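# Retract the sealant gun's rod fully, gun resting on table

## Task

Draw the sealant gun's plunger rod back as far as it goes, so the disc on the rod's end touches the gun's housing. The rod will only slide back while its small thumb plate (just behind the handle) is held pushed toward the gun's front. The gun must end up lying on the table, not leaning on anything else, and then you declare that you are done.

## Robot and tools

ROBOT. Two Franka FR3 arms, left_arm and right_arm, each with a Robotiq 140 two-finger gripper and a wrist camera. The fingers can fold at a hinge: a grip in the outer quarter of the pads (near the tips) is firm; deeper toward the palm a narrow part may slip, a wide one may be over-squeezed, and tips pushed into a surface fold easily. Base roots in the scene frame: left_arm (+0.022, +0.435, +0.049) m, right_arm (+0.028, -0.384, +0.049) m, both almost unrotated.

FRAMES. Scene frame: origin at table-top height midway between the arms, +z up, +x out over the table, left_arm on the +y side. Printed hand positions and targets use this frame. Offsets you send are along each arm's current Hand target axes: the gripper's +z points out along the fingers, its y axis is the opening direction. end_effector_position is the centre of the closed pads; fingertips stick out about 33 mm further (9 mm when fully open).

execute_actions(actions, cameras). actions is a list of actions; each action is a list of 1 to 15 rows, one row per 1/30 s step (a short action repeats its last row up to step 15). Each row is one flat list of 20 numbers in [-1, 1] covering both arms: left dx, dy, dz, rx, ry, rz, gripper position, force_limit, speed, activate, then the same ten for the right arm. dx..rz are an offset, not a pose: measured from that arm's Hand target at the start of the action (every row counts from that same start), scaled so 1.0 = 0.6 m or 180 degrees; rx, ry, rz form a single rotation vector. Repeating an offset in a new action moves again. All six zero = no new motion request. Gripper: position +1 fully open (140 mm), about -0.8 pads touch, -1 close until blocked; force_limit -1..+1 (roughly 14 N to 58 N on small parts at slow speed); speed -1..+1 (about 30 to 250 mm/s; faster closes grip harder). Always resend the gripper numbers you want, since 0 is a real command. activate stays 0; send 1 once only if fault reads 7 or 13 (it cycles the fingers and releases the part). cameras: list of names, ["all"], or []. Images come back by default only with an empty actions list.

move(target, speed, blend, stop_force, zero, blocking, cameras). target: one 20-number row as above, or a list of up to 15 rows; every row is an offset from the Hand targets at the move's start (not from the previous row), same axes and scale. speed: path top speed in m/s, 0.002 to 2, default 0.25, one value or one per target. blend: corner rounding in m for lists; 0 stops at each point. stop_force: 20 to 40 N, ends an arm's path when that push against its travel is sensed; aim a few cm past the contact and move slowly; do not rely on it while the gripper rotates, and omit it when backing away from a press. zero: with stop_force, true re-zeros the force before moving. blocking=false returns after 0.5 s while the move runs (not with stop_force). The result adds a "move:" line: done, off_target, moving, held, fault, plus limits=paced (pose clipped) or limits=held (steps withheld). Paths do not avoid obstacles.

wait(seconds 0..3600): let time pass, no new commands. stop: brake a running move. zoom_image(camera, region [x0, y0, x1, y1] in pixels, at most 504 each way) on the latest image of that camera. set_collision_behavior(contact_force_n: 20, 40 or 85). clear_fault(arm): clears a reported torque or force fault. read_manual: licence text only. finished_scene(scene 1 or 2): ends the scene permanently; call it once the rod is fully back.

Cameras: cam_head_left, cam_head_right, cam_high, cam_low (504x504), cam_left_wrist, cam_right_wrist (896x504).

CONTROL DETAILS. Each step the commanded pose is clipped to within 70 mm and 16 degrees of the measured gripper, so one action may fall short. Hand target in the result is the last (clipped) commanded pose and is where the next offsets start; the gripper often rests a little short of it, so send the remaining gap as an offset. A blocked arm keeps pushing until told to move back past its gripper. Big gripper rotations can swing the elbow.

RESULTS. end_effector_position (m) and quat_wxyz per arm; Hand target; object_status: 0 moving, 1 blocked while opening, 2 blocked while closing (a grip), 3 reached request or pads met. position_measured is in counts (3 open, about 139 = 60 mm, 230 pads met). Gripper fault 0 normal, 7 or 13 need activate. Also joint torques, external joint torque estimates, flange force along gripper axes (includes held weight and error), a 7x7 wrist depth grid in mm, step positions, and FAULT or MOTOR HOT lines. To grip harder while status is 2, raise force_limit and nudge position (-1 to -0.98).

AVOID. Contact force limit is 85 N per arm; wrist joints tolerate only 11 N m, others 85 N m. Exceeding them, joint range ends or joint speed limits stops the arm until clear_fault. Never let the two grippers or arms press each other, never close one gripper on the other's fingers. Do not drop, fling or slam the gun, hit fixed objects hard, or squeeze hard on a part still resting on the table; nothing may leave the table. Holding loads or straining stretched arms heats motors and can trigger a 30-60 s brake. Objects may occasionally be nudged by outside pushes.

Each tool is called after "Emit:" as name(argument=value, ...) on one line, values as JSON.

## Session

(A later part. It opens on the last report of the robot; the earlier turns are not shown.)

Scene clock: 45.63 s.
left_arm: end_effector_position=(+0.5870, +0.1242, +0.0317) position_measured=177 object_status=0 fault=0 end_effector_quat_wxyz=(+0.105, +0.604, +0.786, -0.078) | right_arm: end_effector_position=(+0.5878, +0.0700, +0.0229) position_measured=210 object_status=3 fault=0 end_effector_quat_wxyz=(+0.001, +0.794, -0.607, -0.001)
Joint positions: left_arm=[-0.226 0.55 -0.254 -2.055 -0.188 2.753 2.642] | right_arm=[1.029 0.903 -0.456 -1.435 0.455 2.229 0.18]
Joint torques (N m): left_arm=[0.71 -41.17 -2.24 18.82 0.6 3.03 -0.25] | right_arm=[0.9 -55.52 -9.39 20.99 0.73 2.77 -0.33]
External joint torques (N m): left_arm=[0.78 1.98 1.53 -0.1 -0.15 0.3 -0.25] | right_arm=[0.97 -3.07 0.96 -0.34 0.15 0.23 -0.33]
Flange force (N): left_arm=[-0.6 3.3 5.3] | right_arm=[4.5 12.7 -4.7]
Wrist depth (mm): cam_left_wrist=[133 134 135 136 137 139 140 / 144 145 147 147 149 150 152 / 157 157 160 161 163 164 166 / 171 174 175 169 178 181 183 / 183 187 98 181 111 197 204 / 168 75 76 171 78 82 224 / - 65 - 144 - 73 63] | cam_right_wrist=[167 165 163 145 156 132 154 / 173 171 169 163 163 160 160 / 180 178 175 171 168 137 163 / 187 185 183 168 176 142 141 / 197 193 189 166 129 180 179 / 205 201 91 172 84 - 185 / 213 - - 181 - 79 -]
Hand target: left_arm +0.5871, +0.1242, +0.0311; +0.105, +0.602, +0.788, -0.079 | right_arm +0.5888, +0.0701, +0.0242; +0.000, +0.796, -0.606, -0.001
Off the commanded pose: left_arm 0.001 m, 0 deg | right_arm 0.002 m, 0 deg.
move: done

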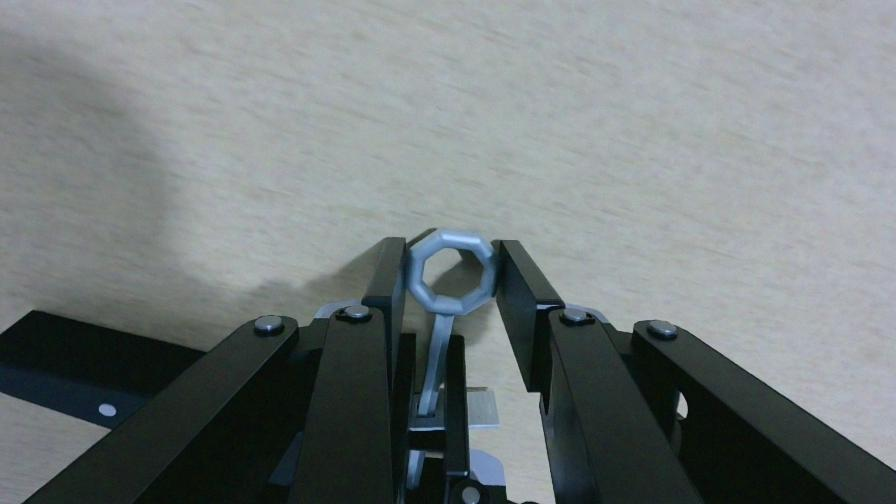

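Emit:
move(target=[0.0645,0,-0.0173,0,0,0,-1,0,-1,0,0.035,0,0,0,0,0,-0.64,-0.5,0,0], speed=0.06, cameras=["cam_left_wrist","cam_right_wrist","cam_high"])

Scene clock: 47.67 s.
left_arm: end_effector_position=(+0.5761, +0.1410, +0.0383) position_measured=177 object_status=2 fault=0 end_effector_quat_wxyz=(+0.115, +0.611, +0.779, -0.081) | right_arm: end_effector_position=(+0.5806, +0.0757, +0.0277) position_measured=210 object_status=3 fault=0 end_effector_quat_wxyz=(-0.008, +0.803, -0.596, -0.010)
Joint positions: left_arm=[-0.146 0.502 -0.312 -2.137 -0.205 2.79 2.703] | right_arm=[1.03 0.872 -0.441 -1.474 0.465 2.254 0.143]
Joint velocities: left_arm=[0.001 -0.001 -0.001 -0.001 0 -0.001 0.007] | right_arm=[within noise]
Joint torques (N m): left_arm=[9.05 -39.62 6.15 12.96 1.15 1.16 0.03] | right_arm=[-10.74 -51.51 -20.02 15.57 -2.05 2.19 -0.14]
External joint torques (N m): left_arm=[9.02 1.38 10.36 -5.55 0.36 -1.59 0.04] | right_arm=[-10.65 0.5 -10.1 -5.88 -2.64 -0.38 -0.14]
Flange force (N): left_arm=[19.4 -1.7 -7.2] | right_arm=[21.1 12.1 -5.7]
Wrist depth (mm): cam_left_wrist=[137 138 140 141 142 144 146 / 148 149 151 153 155 156 159 / 161 162 165 167 169 171 174 / 178 179 181 167 187 190 193 / 189 195 98 184 111 207 216 / 176 75 76 189 78 82 240 / - 65 - 156 - 73 63] | cam_right_wrist=[170 168 166 160 160 131 155 / 177 175 172 147 166 164 162 / 185 182 179 176 169 138 168 / 193 191 187 162 170 143 143 / 203 200 196 166 185 185 148 / 213 209 91 172 84 - 190 / 223 - - 185 - 79 -]
Hand target: left_arm +0.5766, +0.1629, +0.0310; +0.105, +0.602, +0.788, -0.079 | right_arm +0.5944, +0.0499, +0.0242; +0.000, +0.796, -0.606, -0.001
Off the commanded pose: left_arm 0.023 m, 2 deg | right_arm 0.030 m, 2 deg.
move: off_target (left_arm, right_arm)
Images, in order (width x height): cam_high 504x504, cam_left_wrist 896x504, cam_right_wrist 896x504.

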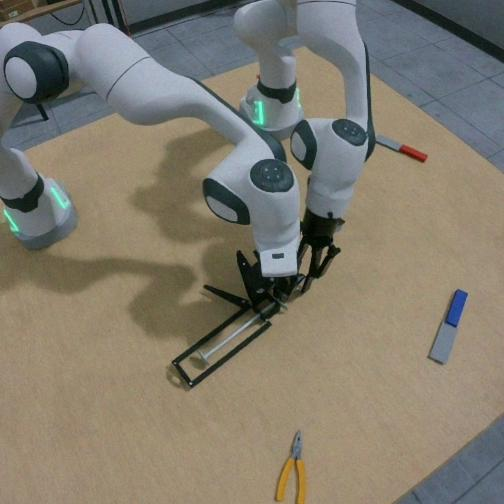

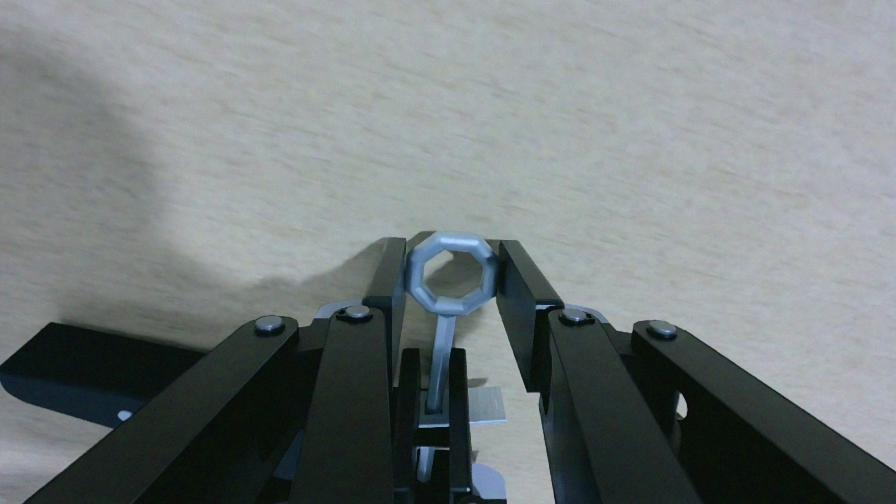

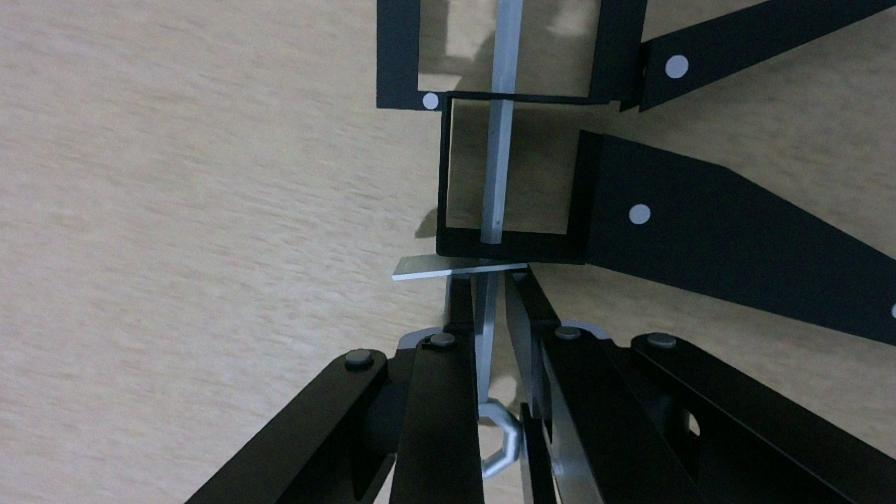

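Emit:
move(target=[[-0.035,0,0.009,0,0,0,-1,0,-1,0,-0.06,0,0,0,0,0,-0.64,-0.5,0,0],[-0.035,0,0.009,0,0,0,-1,0,-1,0,-0.055,0,-0.06,0,0,0,-0.64,-0.5,0,0],[-0.035,0,0.009,0,0,0,-1,0,-1,0,-0.055,-0.03,-0.06,0,0,0,-0.8,-0.5,0,0],[-0.035,0,0.009,0,0,0,-1,0,-1,0,-0.055,-0.03,-0.002,0,0,0,-0.8,-0.5,0,0]], speed=0.12, cameras=["cam_left_wrist","cam_right_wrist"])

Scene clock: 52.73 s.
left_arm: end_effector_position=(+0.5824, +0.1420, +0.0322) position_measured=177 object_status=2 fault=0 end_effector_quat_wxyz=(+0.106, +0.606, +0.784, -0.078) | right_arm: end_effector_position=(+0.6016, +0.0858, +0.0257) position_measured=229 object_status=3 fault=0 end_effector_quat_wxyz=(+0.002, +0.796, -0.606, -0.001)
Joint positions: left_arm=[-0.186 0.525 -0.269 -2.099 -0.199 2.766 2.681] | right_arm=[1.012 0.971 -0.466 -1.303 0.464 2.163 0.195]
Joint velocities: left_arm=[within noise] | right_arm=[0 0 0.002 0 0 0.004 0.001]
Joint torques (N m): left_arm=[0.12 -39.98 -2.27 18.56 0.29 3.04 -0.39] | right_arm=[0.41 -56.9 -9.36 22.25 0.89 2.93 -0.17]
External joint torques (N m): left_arm=[-0.05 1.95 1.31 0 -0.45 0.33 -0.38] | right_arm=[0.34 -2.58 1.11 0.52 0.28 0.38 -0.17]
Flange force (N): left_arm=[-2.2 2.8 5.9] | right_arm=[2.5 6.5 -3.0]
Wrist depth (mm): cam_left_wrist=[134 134 136 136 138 140 140 / 145 145 147 148 150 151 152 / 157 158 160 162 163 164 167 / 171 173 175 170 179 181 184 / 186 188 98 179 111 197 204 / 175 75 76 187 78 81 225 / - 65 - 150 - 73 63] | cam_right_wrist=[170 168 166 162 160 135 156 / 176 174 172 169 165 163 162 / 183 181 177 175 171 140 140 / 191 189 186 180 171 146 144 / 199 196 193 188 130 184 182 / 208 204 199 87 85 188 189 / 217 213 - 67 - - -]
Hand target: left_arm +0.5823, +0.1420, +0.0313; +0.105, +0.602, +0.788, -0.079 | right_arm +0.6030, +0.0864, +0.0254; +0.000, +0.796, -0.606, -0.001
Off the commanded pose: left_arm 0.001 m, 1 deg | right_arm 0.002 m, 0 deg.
move: done

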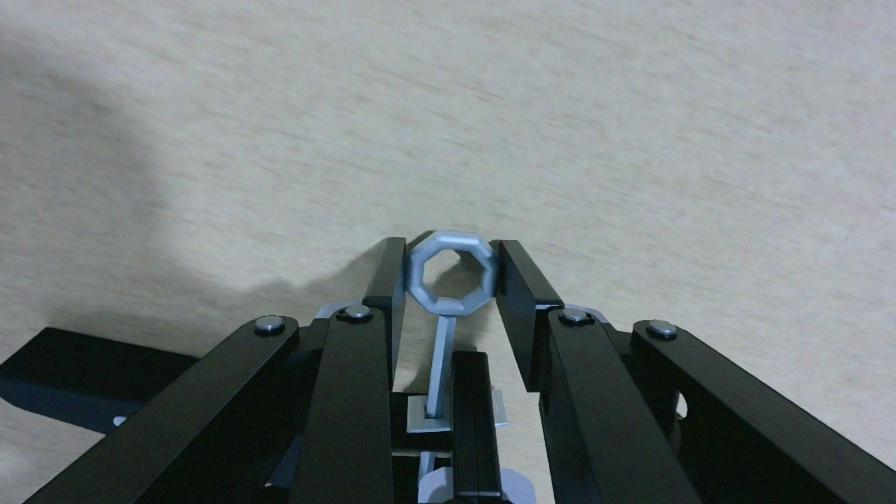

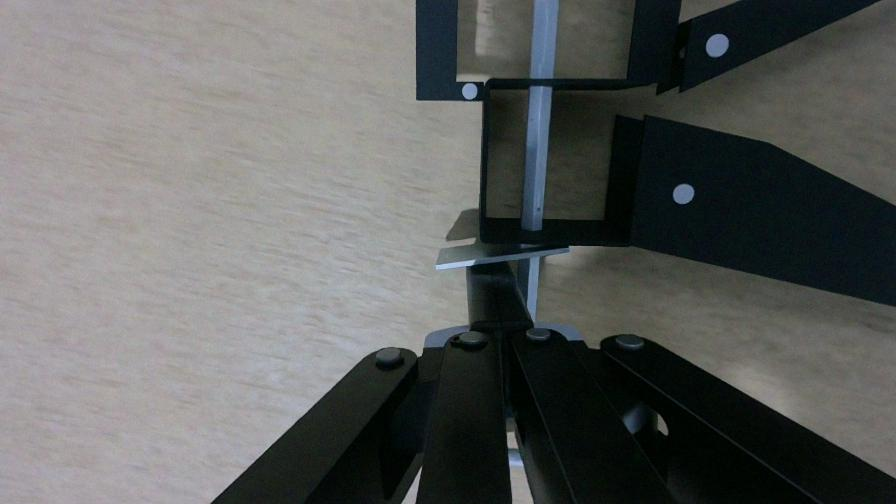

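Emit:
move(target=[0,0,0,0,0,0,-1,0,-1,0,0.08,0,0,0,0,0,-0.8,-0.5,0,0], speed=0.06, cameras=["cam_left_wrist","cam_right_wrist"])

Scene clock: 54.77 s.
left_arm: end_effector_position=(+0.5822, +0.1261, +0.0370) position_measured=177 object_status=2 fault=0 end_effector_quat_wxyz=(+0.114, +0.611, +0.779, -0.079) | right_arm: end_effector_position=(+0.6008, +0.0661, +0.0290) position_measured=229 object_status=3 fault=0 end_effector_quat_wxyz=(-0.006, +0.802, -0.598, -0.011)
Joint positions: left_arm=[-0.2 0.526 -0.279 -2.092 -0.204 2.776 2.679] | right_arm=[0.999 0.908 -0.456 -1.408 0.479 2.214 0.121]
Joint velocities: left_arm=[within noise] | right_arm=[0 -0.002 -0.001 -0.001 -0.001 -0.001 -0.005]
Joint torques (N m): left_arm=[6.3 -41.08 4.12 14.06 0.75 0.95 -0.24] | right_arm=[-11 -51.78 -19.52 16.21 -2.12 2.98 -0.34]
External joint torques (N m): left_arm=[6.3 1.09 8.04 -4.7 -0.02 -1.79 -0.23] | right_arm=[-10.9 1.31 -9.16 -5.46 -2.73 0.4 -0.34]
Flange force (N): left_arm=[13.6 -2.3 -6.6] | right_arm=[20.1 9.8 -2.3]
Wrist depth (mm): cam_left_wrist=[136 137 139 140 141 144 145 / 147 149 150 153 154 156 158 / 160 161 165 166 168 171 173 / 175 178 180 167 185 188 192 / 190 192 98 183 111 205 214 / 176 75 76 189 78 82 243 / - 65 - 155 - 73 63] | cam_right_wrist=[171 169 167 163 160 138 131 / 178 176 174 171 167 165 163 / 186 184 180 178 173 139 168 / 195 192 188 184 165 145 143 / 204 201 197 192 130 188 185 / 214 210 204 87 85 193 193 / 225 221 - 67 - - -]
Hand target: left_arm +0.5823, +0.1420, +0.0313; +0.105, +0.602, +0.788, -0.079 | right_arm +0.6157, +0.0402, +0.0254; +0.000, +0.796, -0.606, -0.001
Off the commanded pose: left_arm 0.017 m, 2 deg | right_arm 0.030 m, 2 deg.
move: off_target (right_arm)

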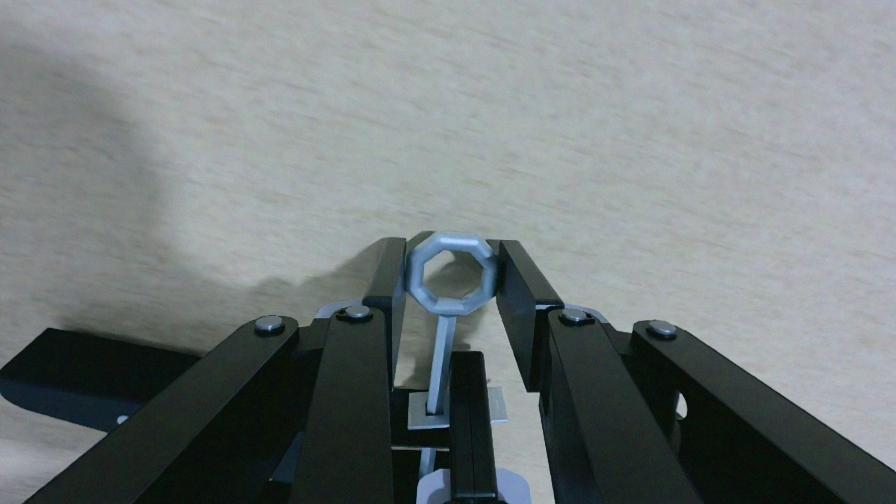

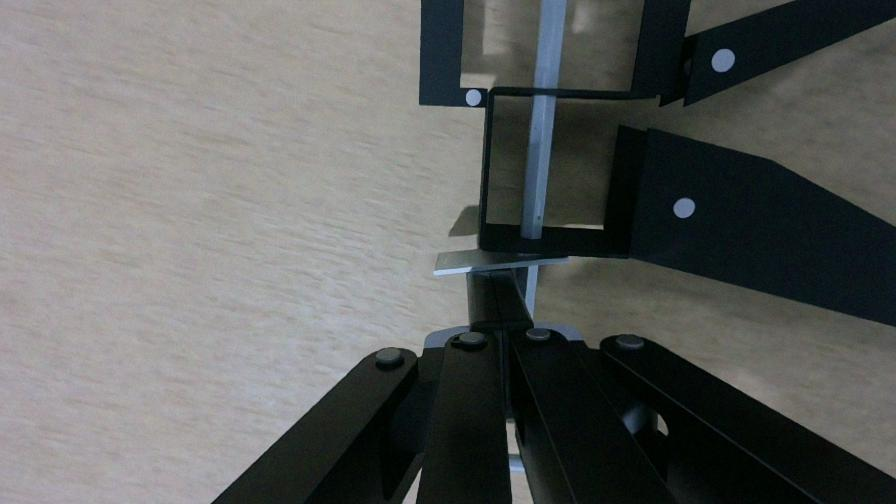

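Emit:
move(target=[[0,0,0,0,0,0,-1,0,-1,0,-0.08,-0.015,0,0,0,0,-0.8,-0.5,0,0],[0.05,0,-0.013,0,0,0,-1,0,-1,0,0.035,-0.015,0,0,0,0,-0.8,-0.5,0,0]], speed=0.08, cameras=["cam_left_wrist","cam_right_wrist"])

Scene clock: 58.33 s.
left_arm: end_effector_position=(+0.5759, +0.1547, +0.0368) position_measured=177 object_status=2 fault=0 end_effector_quat_wxyz=(+0.114, +0.609, +0.781, -0.079) | right_arm: end_effector_position=(+0.6144, +0.0513, +0.0305) position_measured=229 object_status=3 fault=0 end_effector_quat_wxyz=(-0.008, +0.802, -0.597, -0.012)
Joint positions: left_arm=[-0.128 0.493 -0.31 -2.156 -0.217 2.796 2.728] | right_arm=[0.979 0.916 -0.471 -1.397 0.498 2.203 0.082]
Joint velocities: left_arm=[within noise] | right_arm=[0.001 0 -0.001 -0.001 -0.002 0 -0.007]
Joint torques (N m): left_arm=[7.17 -40.29 4 12.79 1.13 0.9 0.06] | right_arm=[-12 -50.29 -21.1 15.44 -2.37 3.34 -0.23]
External joint torques (N m): left_arm=[7.14 0.04 8.05 -5.36 0.35 -1.8 0.06] | right_arm=[-12.12 2.76 -10.54 -6.2 -2.99 0.76 -0.23]
Flange force (N): left_arm=[17.2 -4.9 -10.4] | right_arm=[20.9 8.8 -0.4]
Wrist depth (mm): cam_left_wrist=[135 137 138 140 141 143 144 / 147 148 150 152 153 155 158 / 160 162 165 166 168 170 173 / 175 177 179 167 184 188 191 / 194 192 98 184 111 205 214 / 210 75 76 224 78 81 239 / - 65 - 223 - 73 63] | cam_right_wrist=[172 170 167 164 162 142 132 / 179 177 175 172 167 163 165 / 187 185 182 179 175 140 139 / 196 193 190 185 173 146 143 / 205 203 199 194 122 189 187 / 215 212 205 87 85 194 195 / 226 222 - 67 - - -]
Hand target: left_arm +0.5742, +0.1719, +0.0310; +0.105, +0.602, +0.788, -0.079 | right_arm +0.6300, +0.0223, +0.0253; +0.000, +0.796, -0.606, -0.001
Off the commanded pose: left_arm 0.018 m, 2 deg | right_arm 0.033 m, 2 deg.
move: off_target (left_arm, right_arm)

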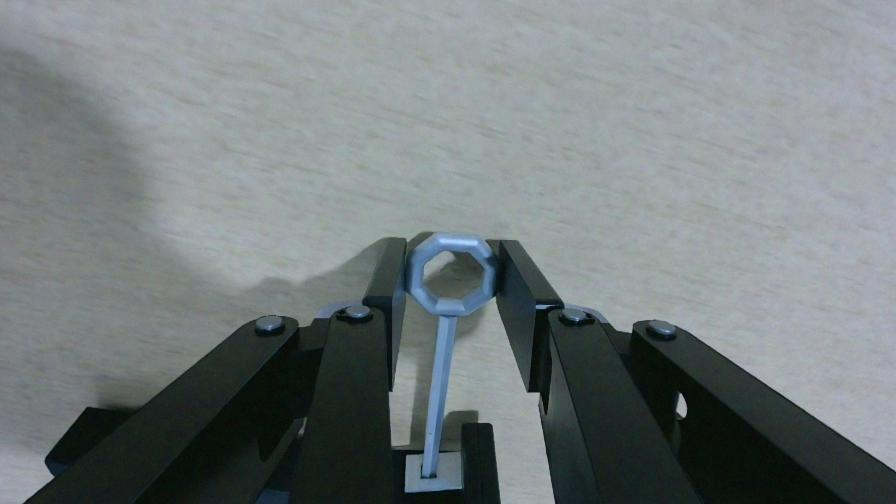

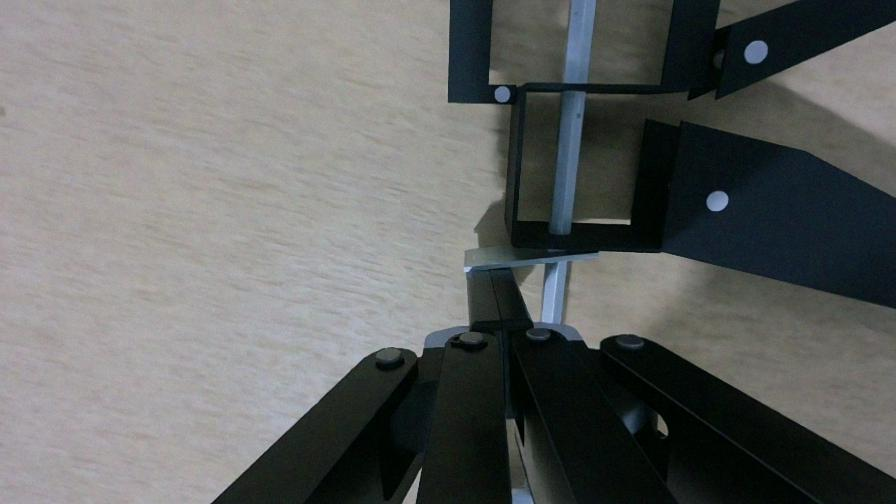

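Emit:
move(target=[0.145,0,-0.039,0,0,0,-1,0,-1,0,0.13,0.006,0,0,0,0,-0.8,-0.5,0,0], speed=0.06, cameras=["cam_left_wrist","cam_right_wrist"])

Scene clock: 62.47 s.
left_arm: end_effector_position=(+0.5530, +0.2593, +0.0322) position_measured=232 object_status=0 fault=0 end_effector_quat_wxyz=(+0.107, +0.599, +0.789, -0.078) | right_arm: end_effector_position=(+0.6475, -0.0550, +0.0262) position_measured=229 object_status=3 fault=0 end_effector_quat_wxyz=(+0.000, +0.793, -0.610, -0.002)
Joint positions: left_arm=[0.14 0.405 -0.407 -2.329 -0.244 2.823 2.894] | right_arm=[0.902 0.855 -0.514 -1.545 0.508 2.263 -0.052]
Joint torques (N m): left_arm=[0.42 -35.37 -3.75 16.3 1.03 2.49 0.21] | right_arm=[1.26 -52.58 -10.1 21.23 0.5 2.89 -0.33]
External joint torques (N m): left_arm=[0.36 0.33 0.5 -0.66 0.28 -0.12 0.21] | right_arm=[1.53 -2.19 1.63 0.48 -0.08 0.31 -0.33]
Flange force (N): left_arm=[1.5 -0.5 0.3] | right_arm=[-0.4 6.4 -2.7]
Wrist depth (mm): cam_left_wrist=[133 134 135 136 137 139 140 / 144 144 146 147 149 151 152 / 157 157 159 161 163 164 166 / 171 172 175 173 178 180 183 / 189 191 185 99 189 202 203 / 211 204 75 72 77 78 229 / - - - - - 65 255] | cam_right_wrist=[170 168 166 163 160 154 127 / 176 174 172 169 164 134 130 / 183 181 178 175 172 171 136 / 191 189 186 182 178 176 174 / 199 196 193 188 130 183 181 / 208 204 199 87 85 187 188 / 218 213 - 67 - - -]
Hand target: left_arm +0.5505, +0.2588, +0.0310; +0.105, +0.602, +0.788, -0.079 | right_arm +0.6473, -0.0538, +0.0252; +0.000, +0.796, -0.606, -0.001
Off the commanded pose: left_arm 0.003 m, 0 deg | right_arm 0.002 m, 1 deg.
move: done

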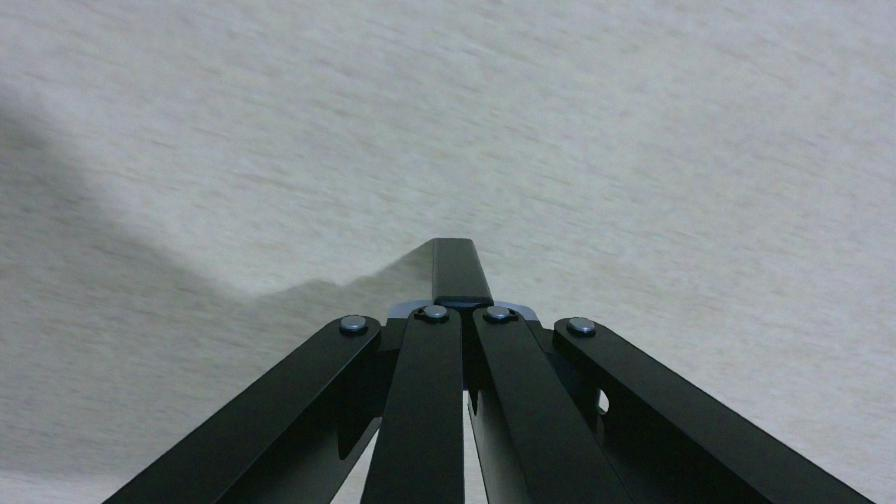

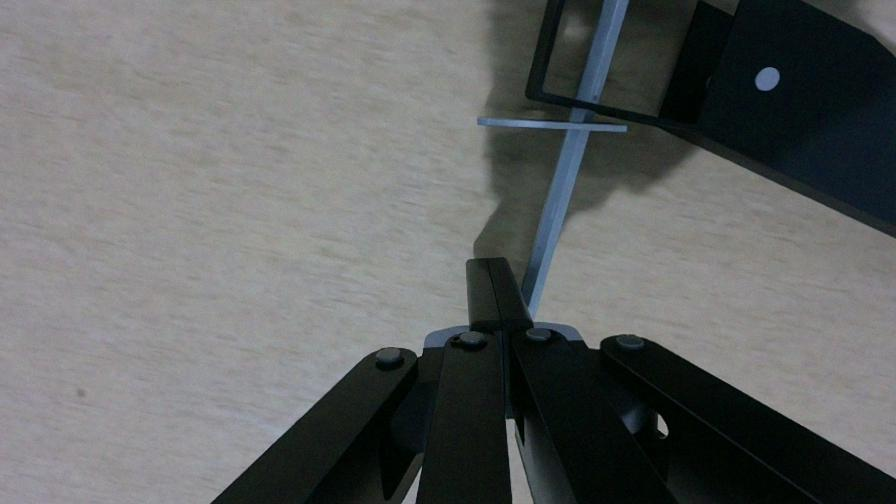

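Emit:
move(target=[0,0,-0.12,0,0,0,0.2,-1,0,0,-0.06,0,-0.2,0,0,0,-0.8,-0.5,0,0], cameras=["cam_left_wrist","cam_right_wrist","cam_high"])

Scene clock: 66.60 s.
left_arm: end_effector_position=(+0.5471, +0.2767, +0.1008) position_measured=104 object_status=3 fault=0 end_effector_quat_wxyz=(+0.106, +0.601, +0.788, -0.078) | right_arm: end_effector_position=(+0.6394, -0.0189, +0.1469) position_measured=229 object_status=3 fault=0 end_effector_quat_wxyz=(-0.003, +0.797, -0.604, +0.000)
Joint positions: left_arm=[0.22 0.21 -0.46 -2.364 -0.304 2.659 2.935] | right_arm=[0.986 0.707 -0.591 -1.478 0.426 2.061 0.035]
Joint velocities: left_arm=[-0.001 -0.001 -0.002 0 -0.001 -0.003 0.004] | right_arm=[-0.001 0 0 0.001 0.001 -0.002 0.007]
Joint torques (N m): left_arm=[0.86 -31.63 -2.11 18.78 0.44 2.41 0.13] | right_arm=[1.25 -50.01 -10.58 22.8 0.78 2.7 0.1]
External joint torques (N m): left_arm=[0.93 -0.13 0.48 -0.56 -0.3 -0.16 0.14] | right_arm=[1.31 -1.66 0.43 0.18 0.12 0.11 0.1]
Flange force (N): left_arm=[2.9 -2.0 -1.8] | right_arm=[-0.2 7.0 -1.9]
Wrist depth (mm): cam_left_wrist=[193 195 197 198 200 201 204 / 208 210 213 215 217 219 221 / 227 229 231 234 236 239 241 / 249 252 248 256 254 263 265 / 270 96 156 284 149 277 290 / - 81 314 318 318 75 91 / - - 359 364 367 61 71] | cam_right_wrist=[287 286 281 277 259 241 265 / 303 297 292 287 282 248 272 / 315 310 304 298 293 288 284 / 329 323 315 307 304 300 294 / 341 336 329 320 310 310 305 / 357 350 90 87 85 316 317 / 373 - - 67 - - -]
Hand target: left_arm +0.5455, +0.2768, +0.1005; +0.105, +0.602, +0.788, -0.079 | right_arm +0.6378, -0.0193, +0.1453; +0.000, +0.796, -0.606, -0.001
Off the commanded pose: left_arm 0.002 m, 0 deg | right_arm 0.002 m, 0 deg.
move: done
Images, in order (width x height): cam_high 504x504, cam_left_wrist 896x504, cam_right_wrist 896x504.

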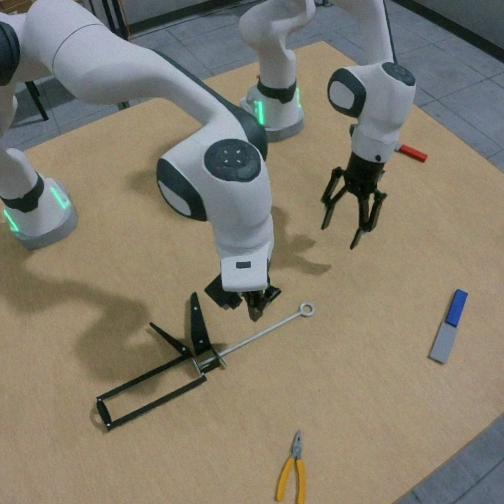

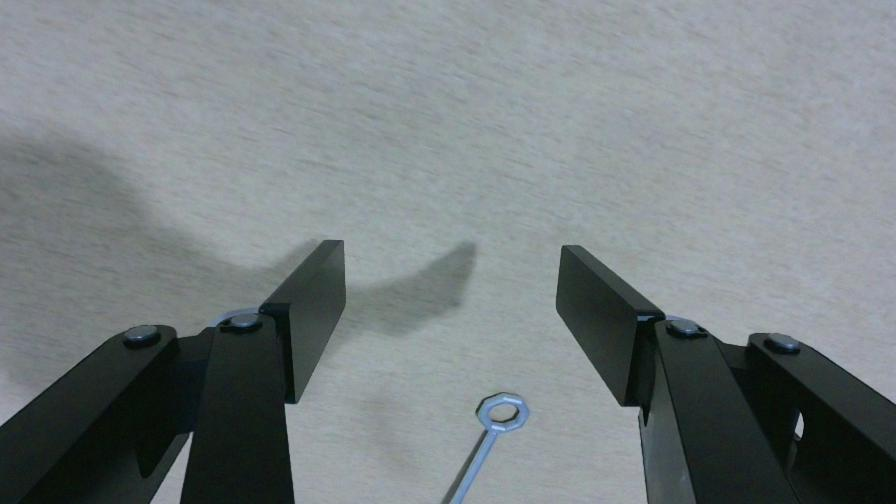

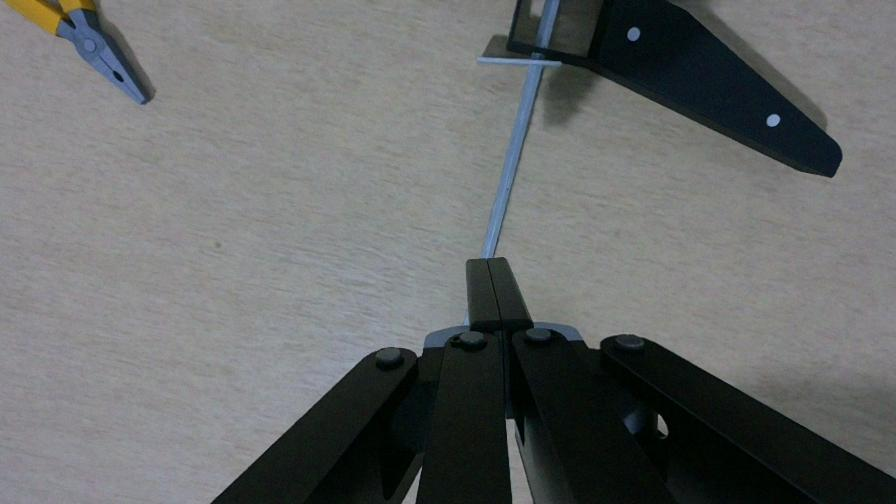

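Emit:
zoom_image(camera="cam_high", region=[80, 280, 330, 440])

Scaled by 2.016 from the camera's image (finer frame: 720x720).

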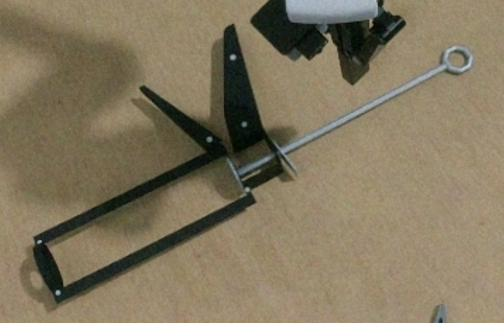

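Emit:
move(target=[0,0,0,0,0,0,0.2,-1,0,0,0.15,0.04,0,0,0,0,-0.8,-0.5,0,0], cameras=["cam_right_wrist"])

Emit:
zoom_image(camera="cam_right_wrist", region=[400, 0, 700, 250])

Scene clock: 69.10 s.
left_arm: end_effector_position=(+0.5470, +0.2766, +0.1008) position_measured=104 object_status=3 fault=0 end_effector_quat_wxyz=(+0.106, +0.601, +0.788, -0.078) | right_arm: end_effector_position=(+0.6373, -0.1117, +0.1440) position_measured=229 object_status=3 fault=0 end_effector_quat_wxyz=(+0.001, +0.793, -0.609, -0.002)
Joint positions: left_arm=[0.22 0.21 -0.46 -2.364 -0.304 2.658 2.936] | right_arm=[0.949 0.583 -0.628 -1.696 0.398 2.144 -0.081]
Joint velocities: left_arm=[within noise] | right_arm=[0 0 0 -0.001 -0.001 0.001 -0.007]
Joint torques (N m): left_arm=[0.71 -31.67 -2 18.77 0.44 2.46 0.16] | right_arm=[0.54 -46.21 -9.18 22 0.47 3.01 -0.37]
External joint torques (N m): left_arm=[0.78 -0.19 0.6 -0.54 -0.31 -0.1 0.16] | right_arm=[0.47 -2.72 1.04 -0.39 -0.16 0.44 -0.37]
Flange force (N): left_arm=[2.8 -2.1 -1.7] | right_arm=[1.2 11.0 -2.0]
Wrist depth (mm): cam_left_wrist=[194 195 196 198 200 202 204 / 209 211 213 215 216 219 221 / 227 229 232 234 236 239 241 / 248 251 247 257 255 263 266 / 268 96 156 285 149 279 290 / - 81 314 319 320 75 91 / - - 360 362 366 61 71] | cam_right_wrist=[286 282 277 273 269 266 263 / 296 292 288 282 276 272 272 / 305 304 298 293 287 287 282 / 320 314 311 303 300 292 292 / 333 329 322 314 306 307 303 / 349 342 90 87 85 314 315 / 364 - - 67 - - -]
Hand target: left_arm +0.5455, +0.2768, +0.1005; +0.105, +0.602, +0.788, -0.079 | right_arm +0.6386, -0.1124, +0.1452; +0.000, +0.796, -0.606, -0.001
Off the commanded pose: left_arm 0.002 m, 0 deg | right_arm 0.002 m, 0 deg.
move: done

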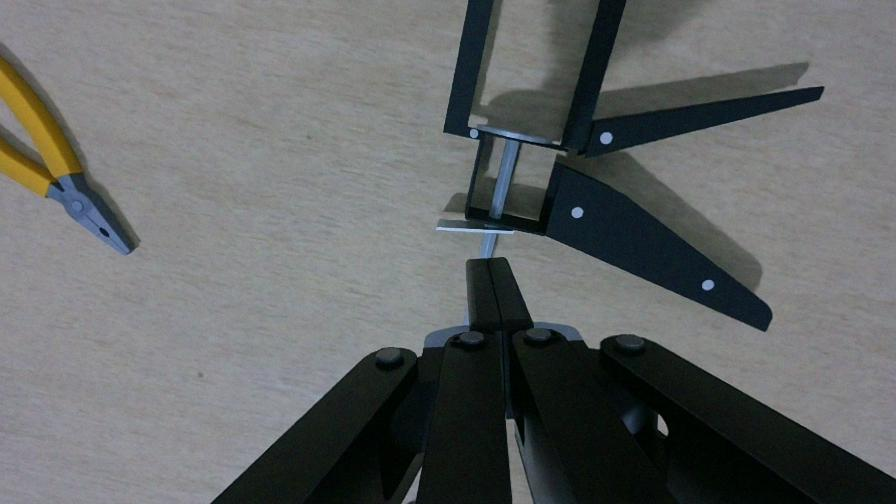

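Scaled by 1.680 from the camera's image (finer frame: 1280x720).

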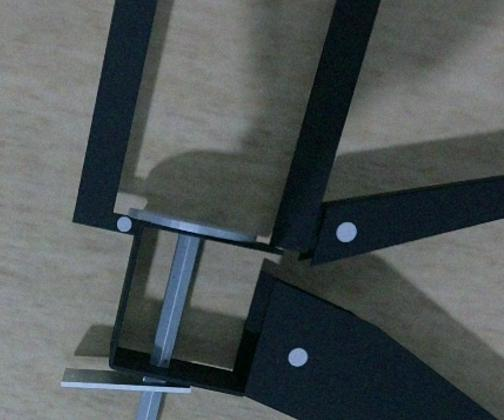

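Emit:
finished_scene(scene=1)

The scene is finished: the task was done.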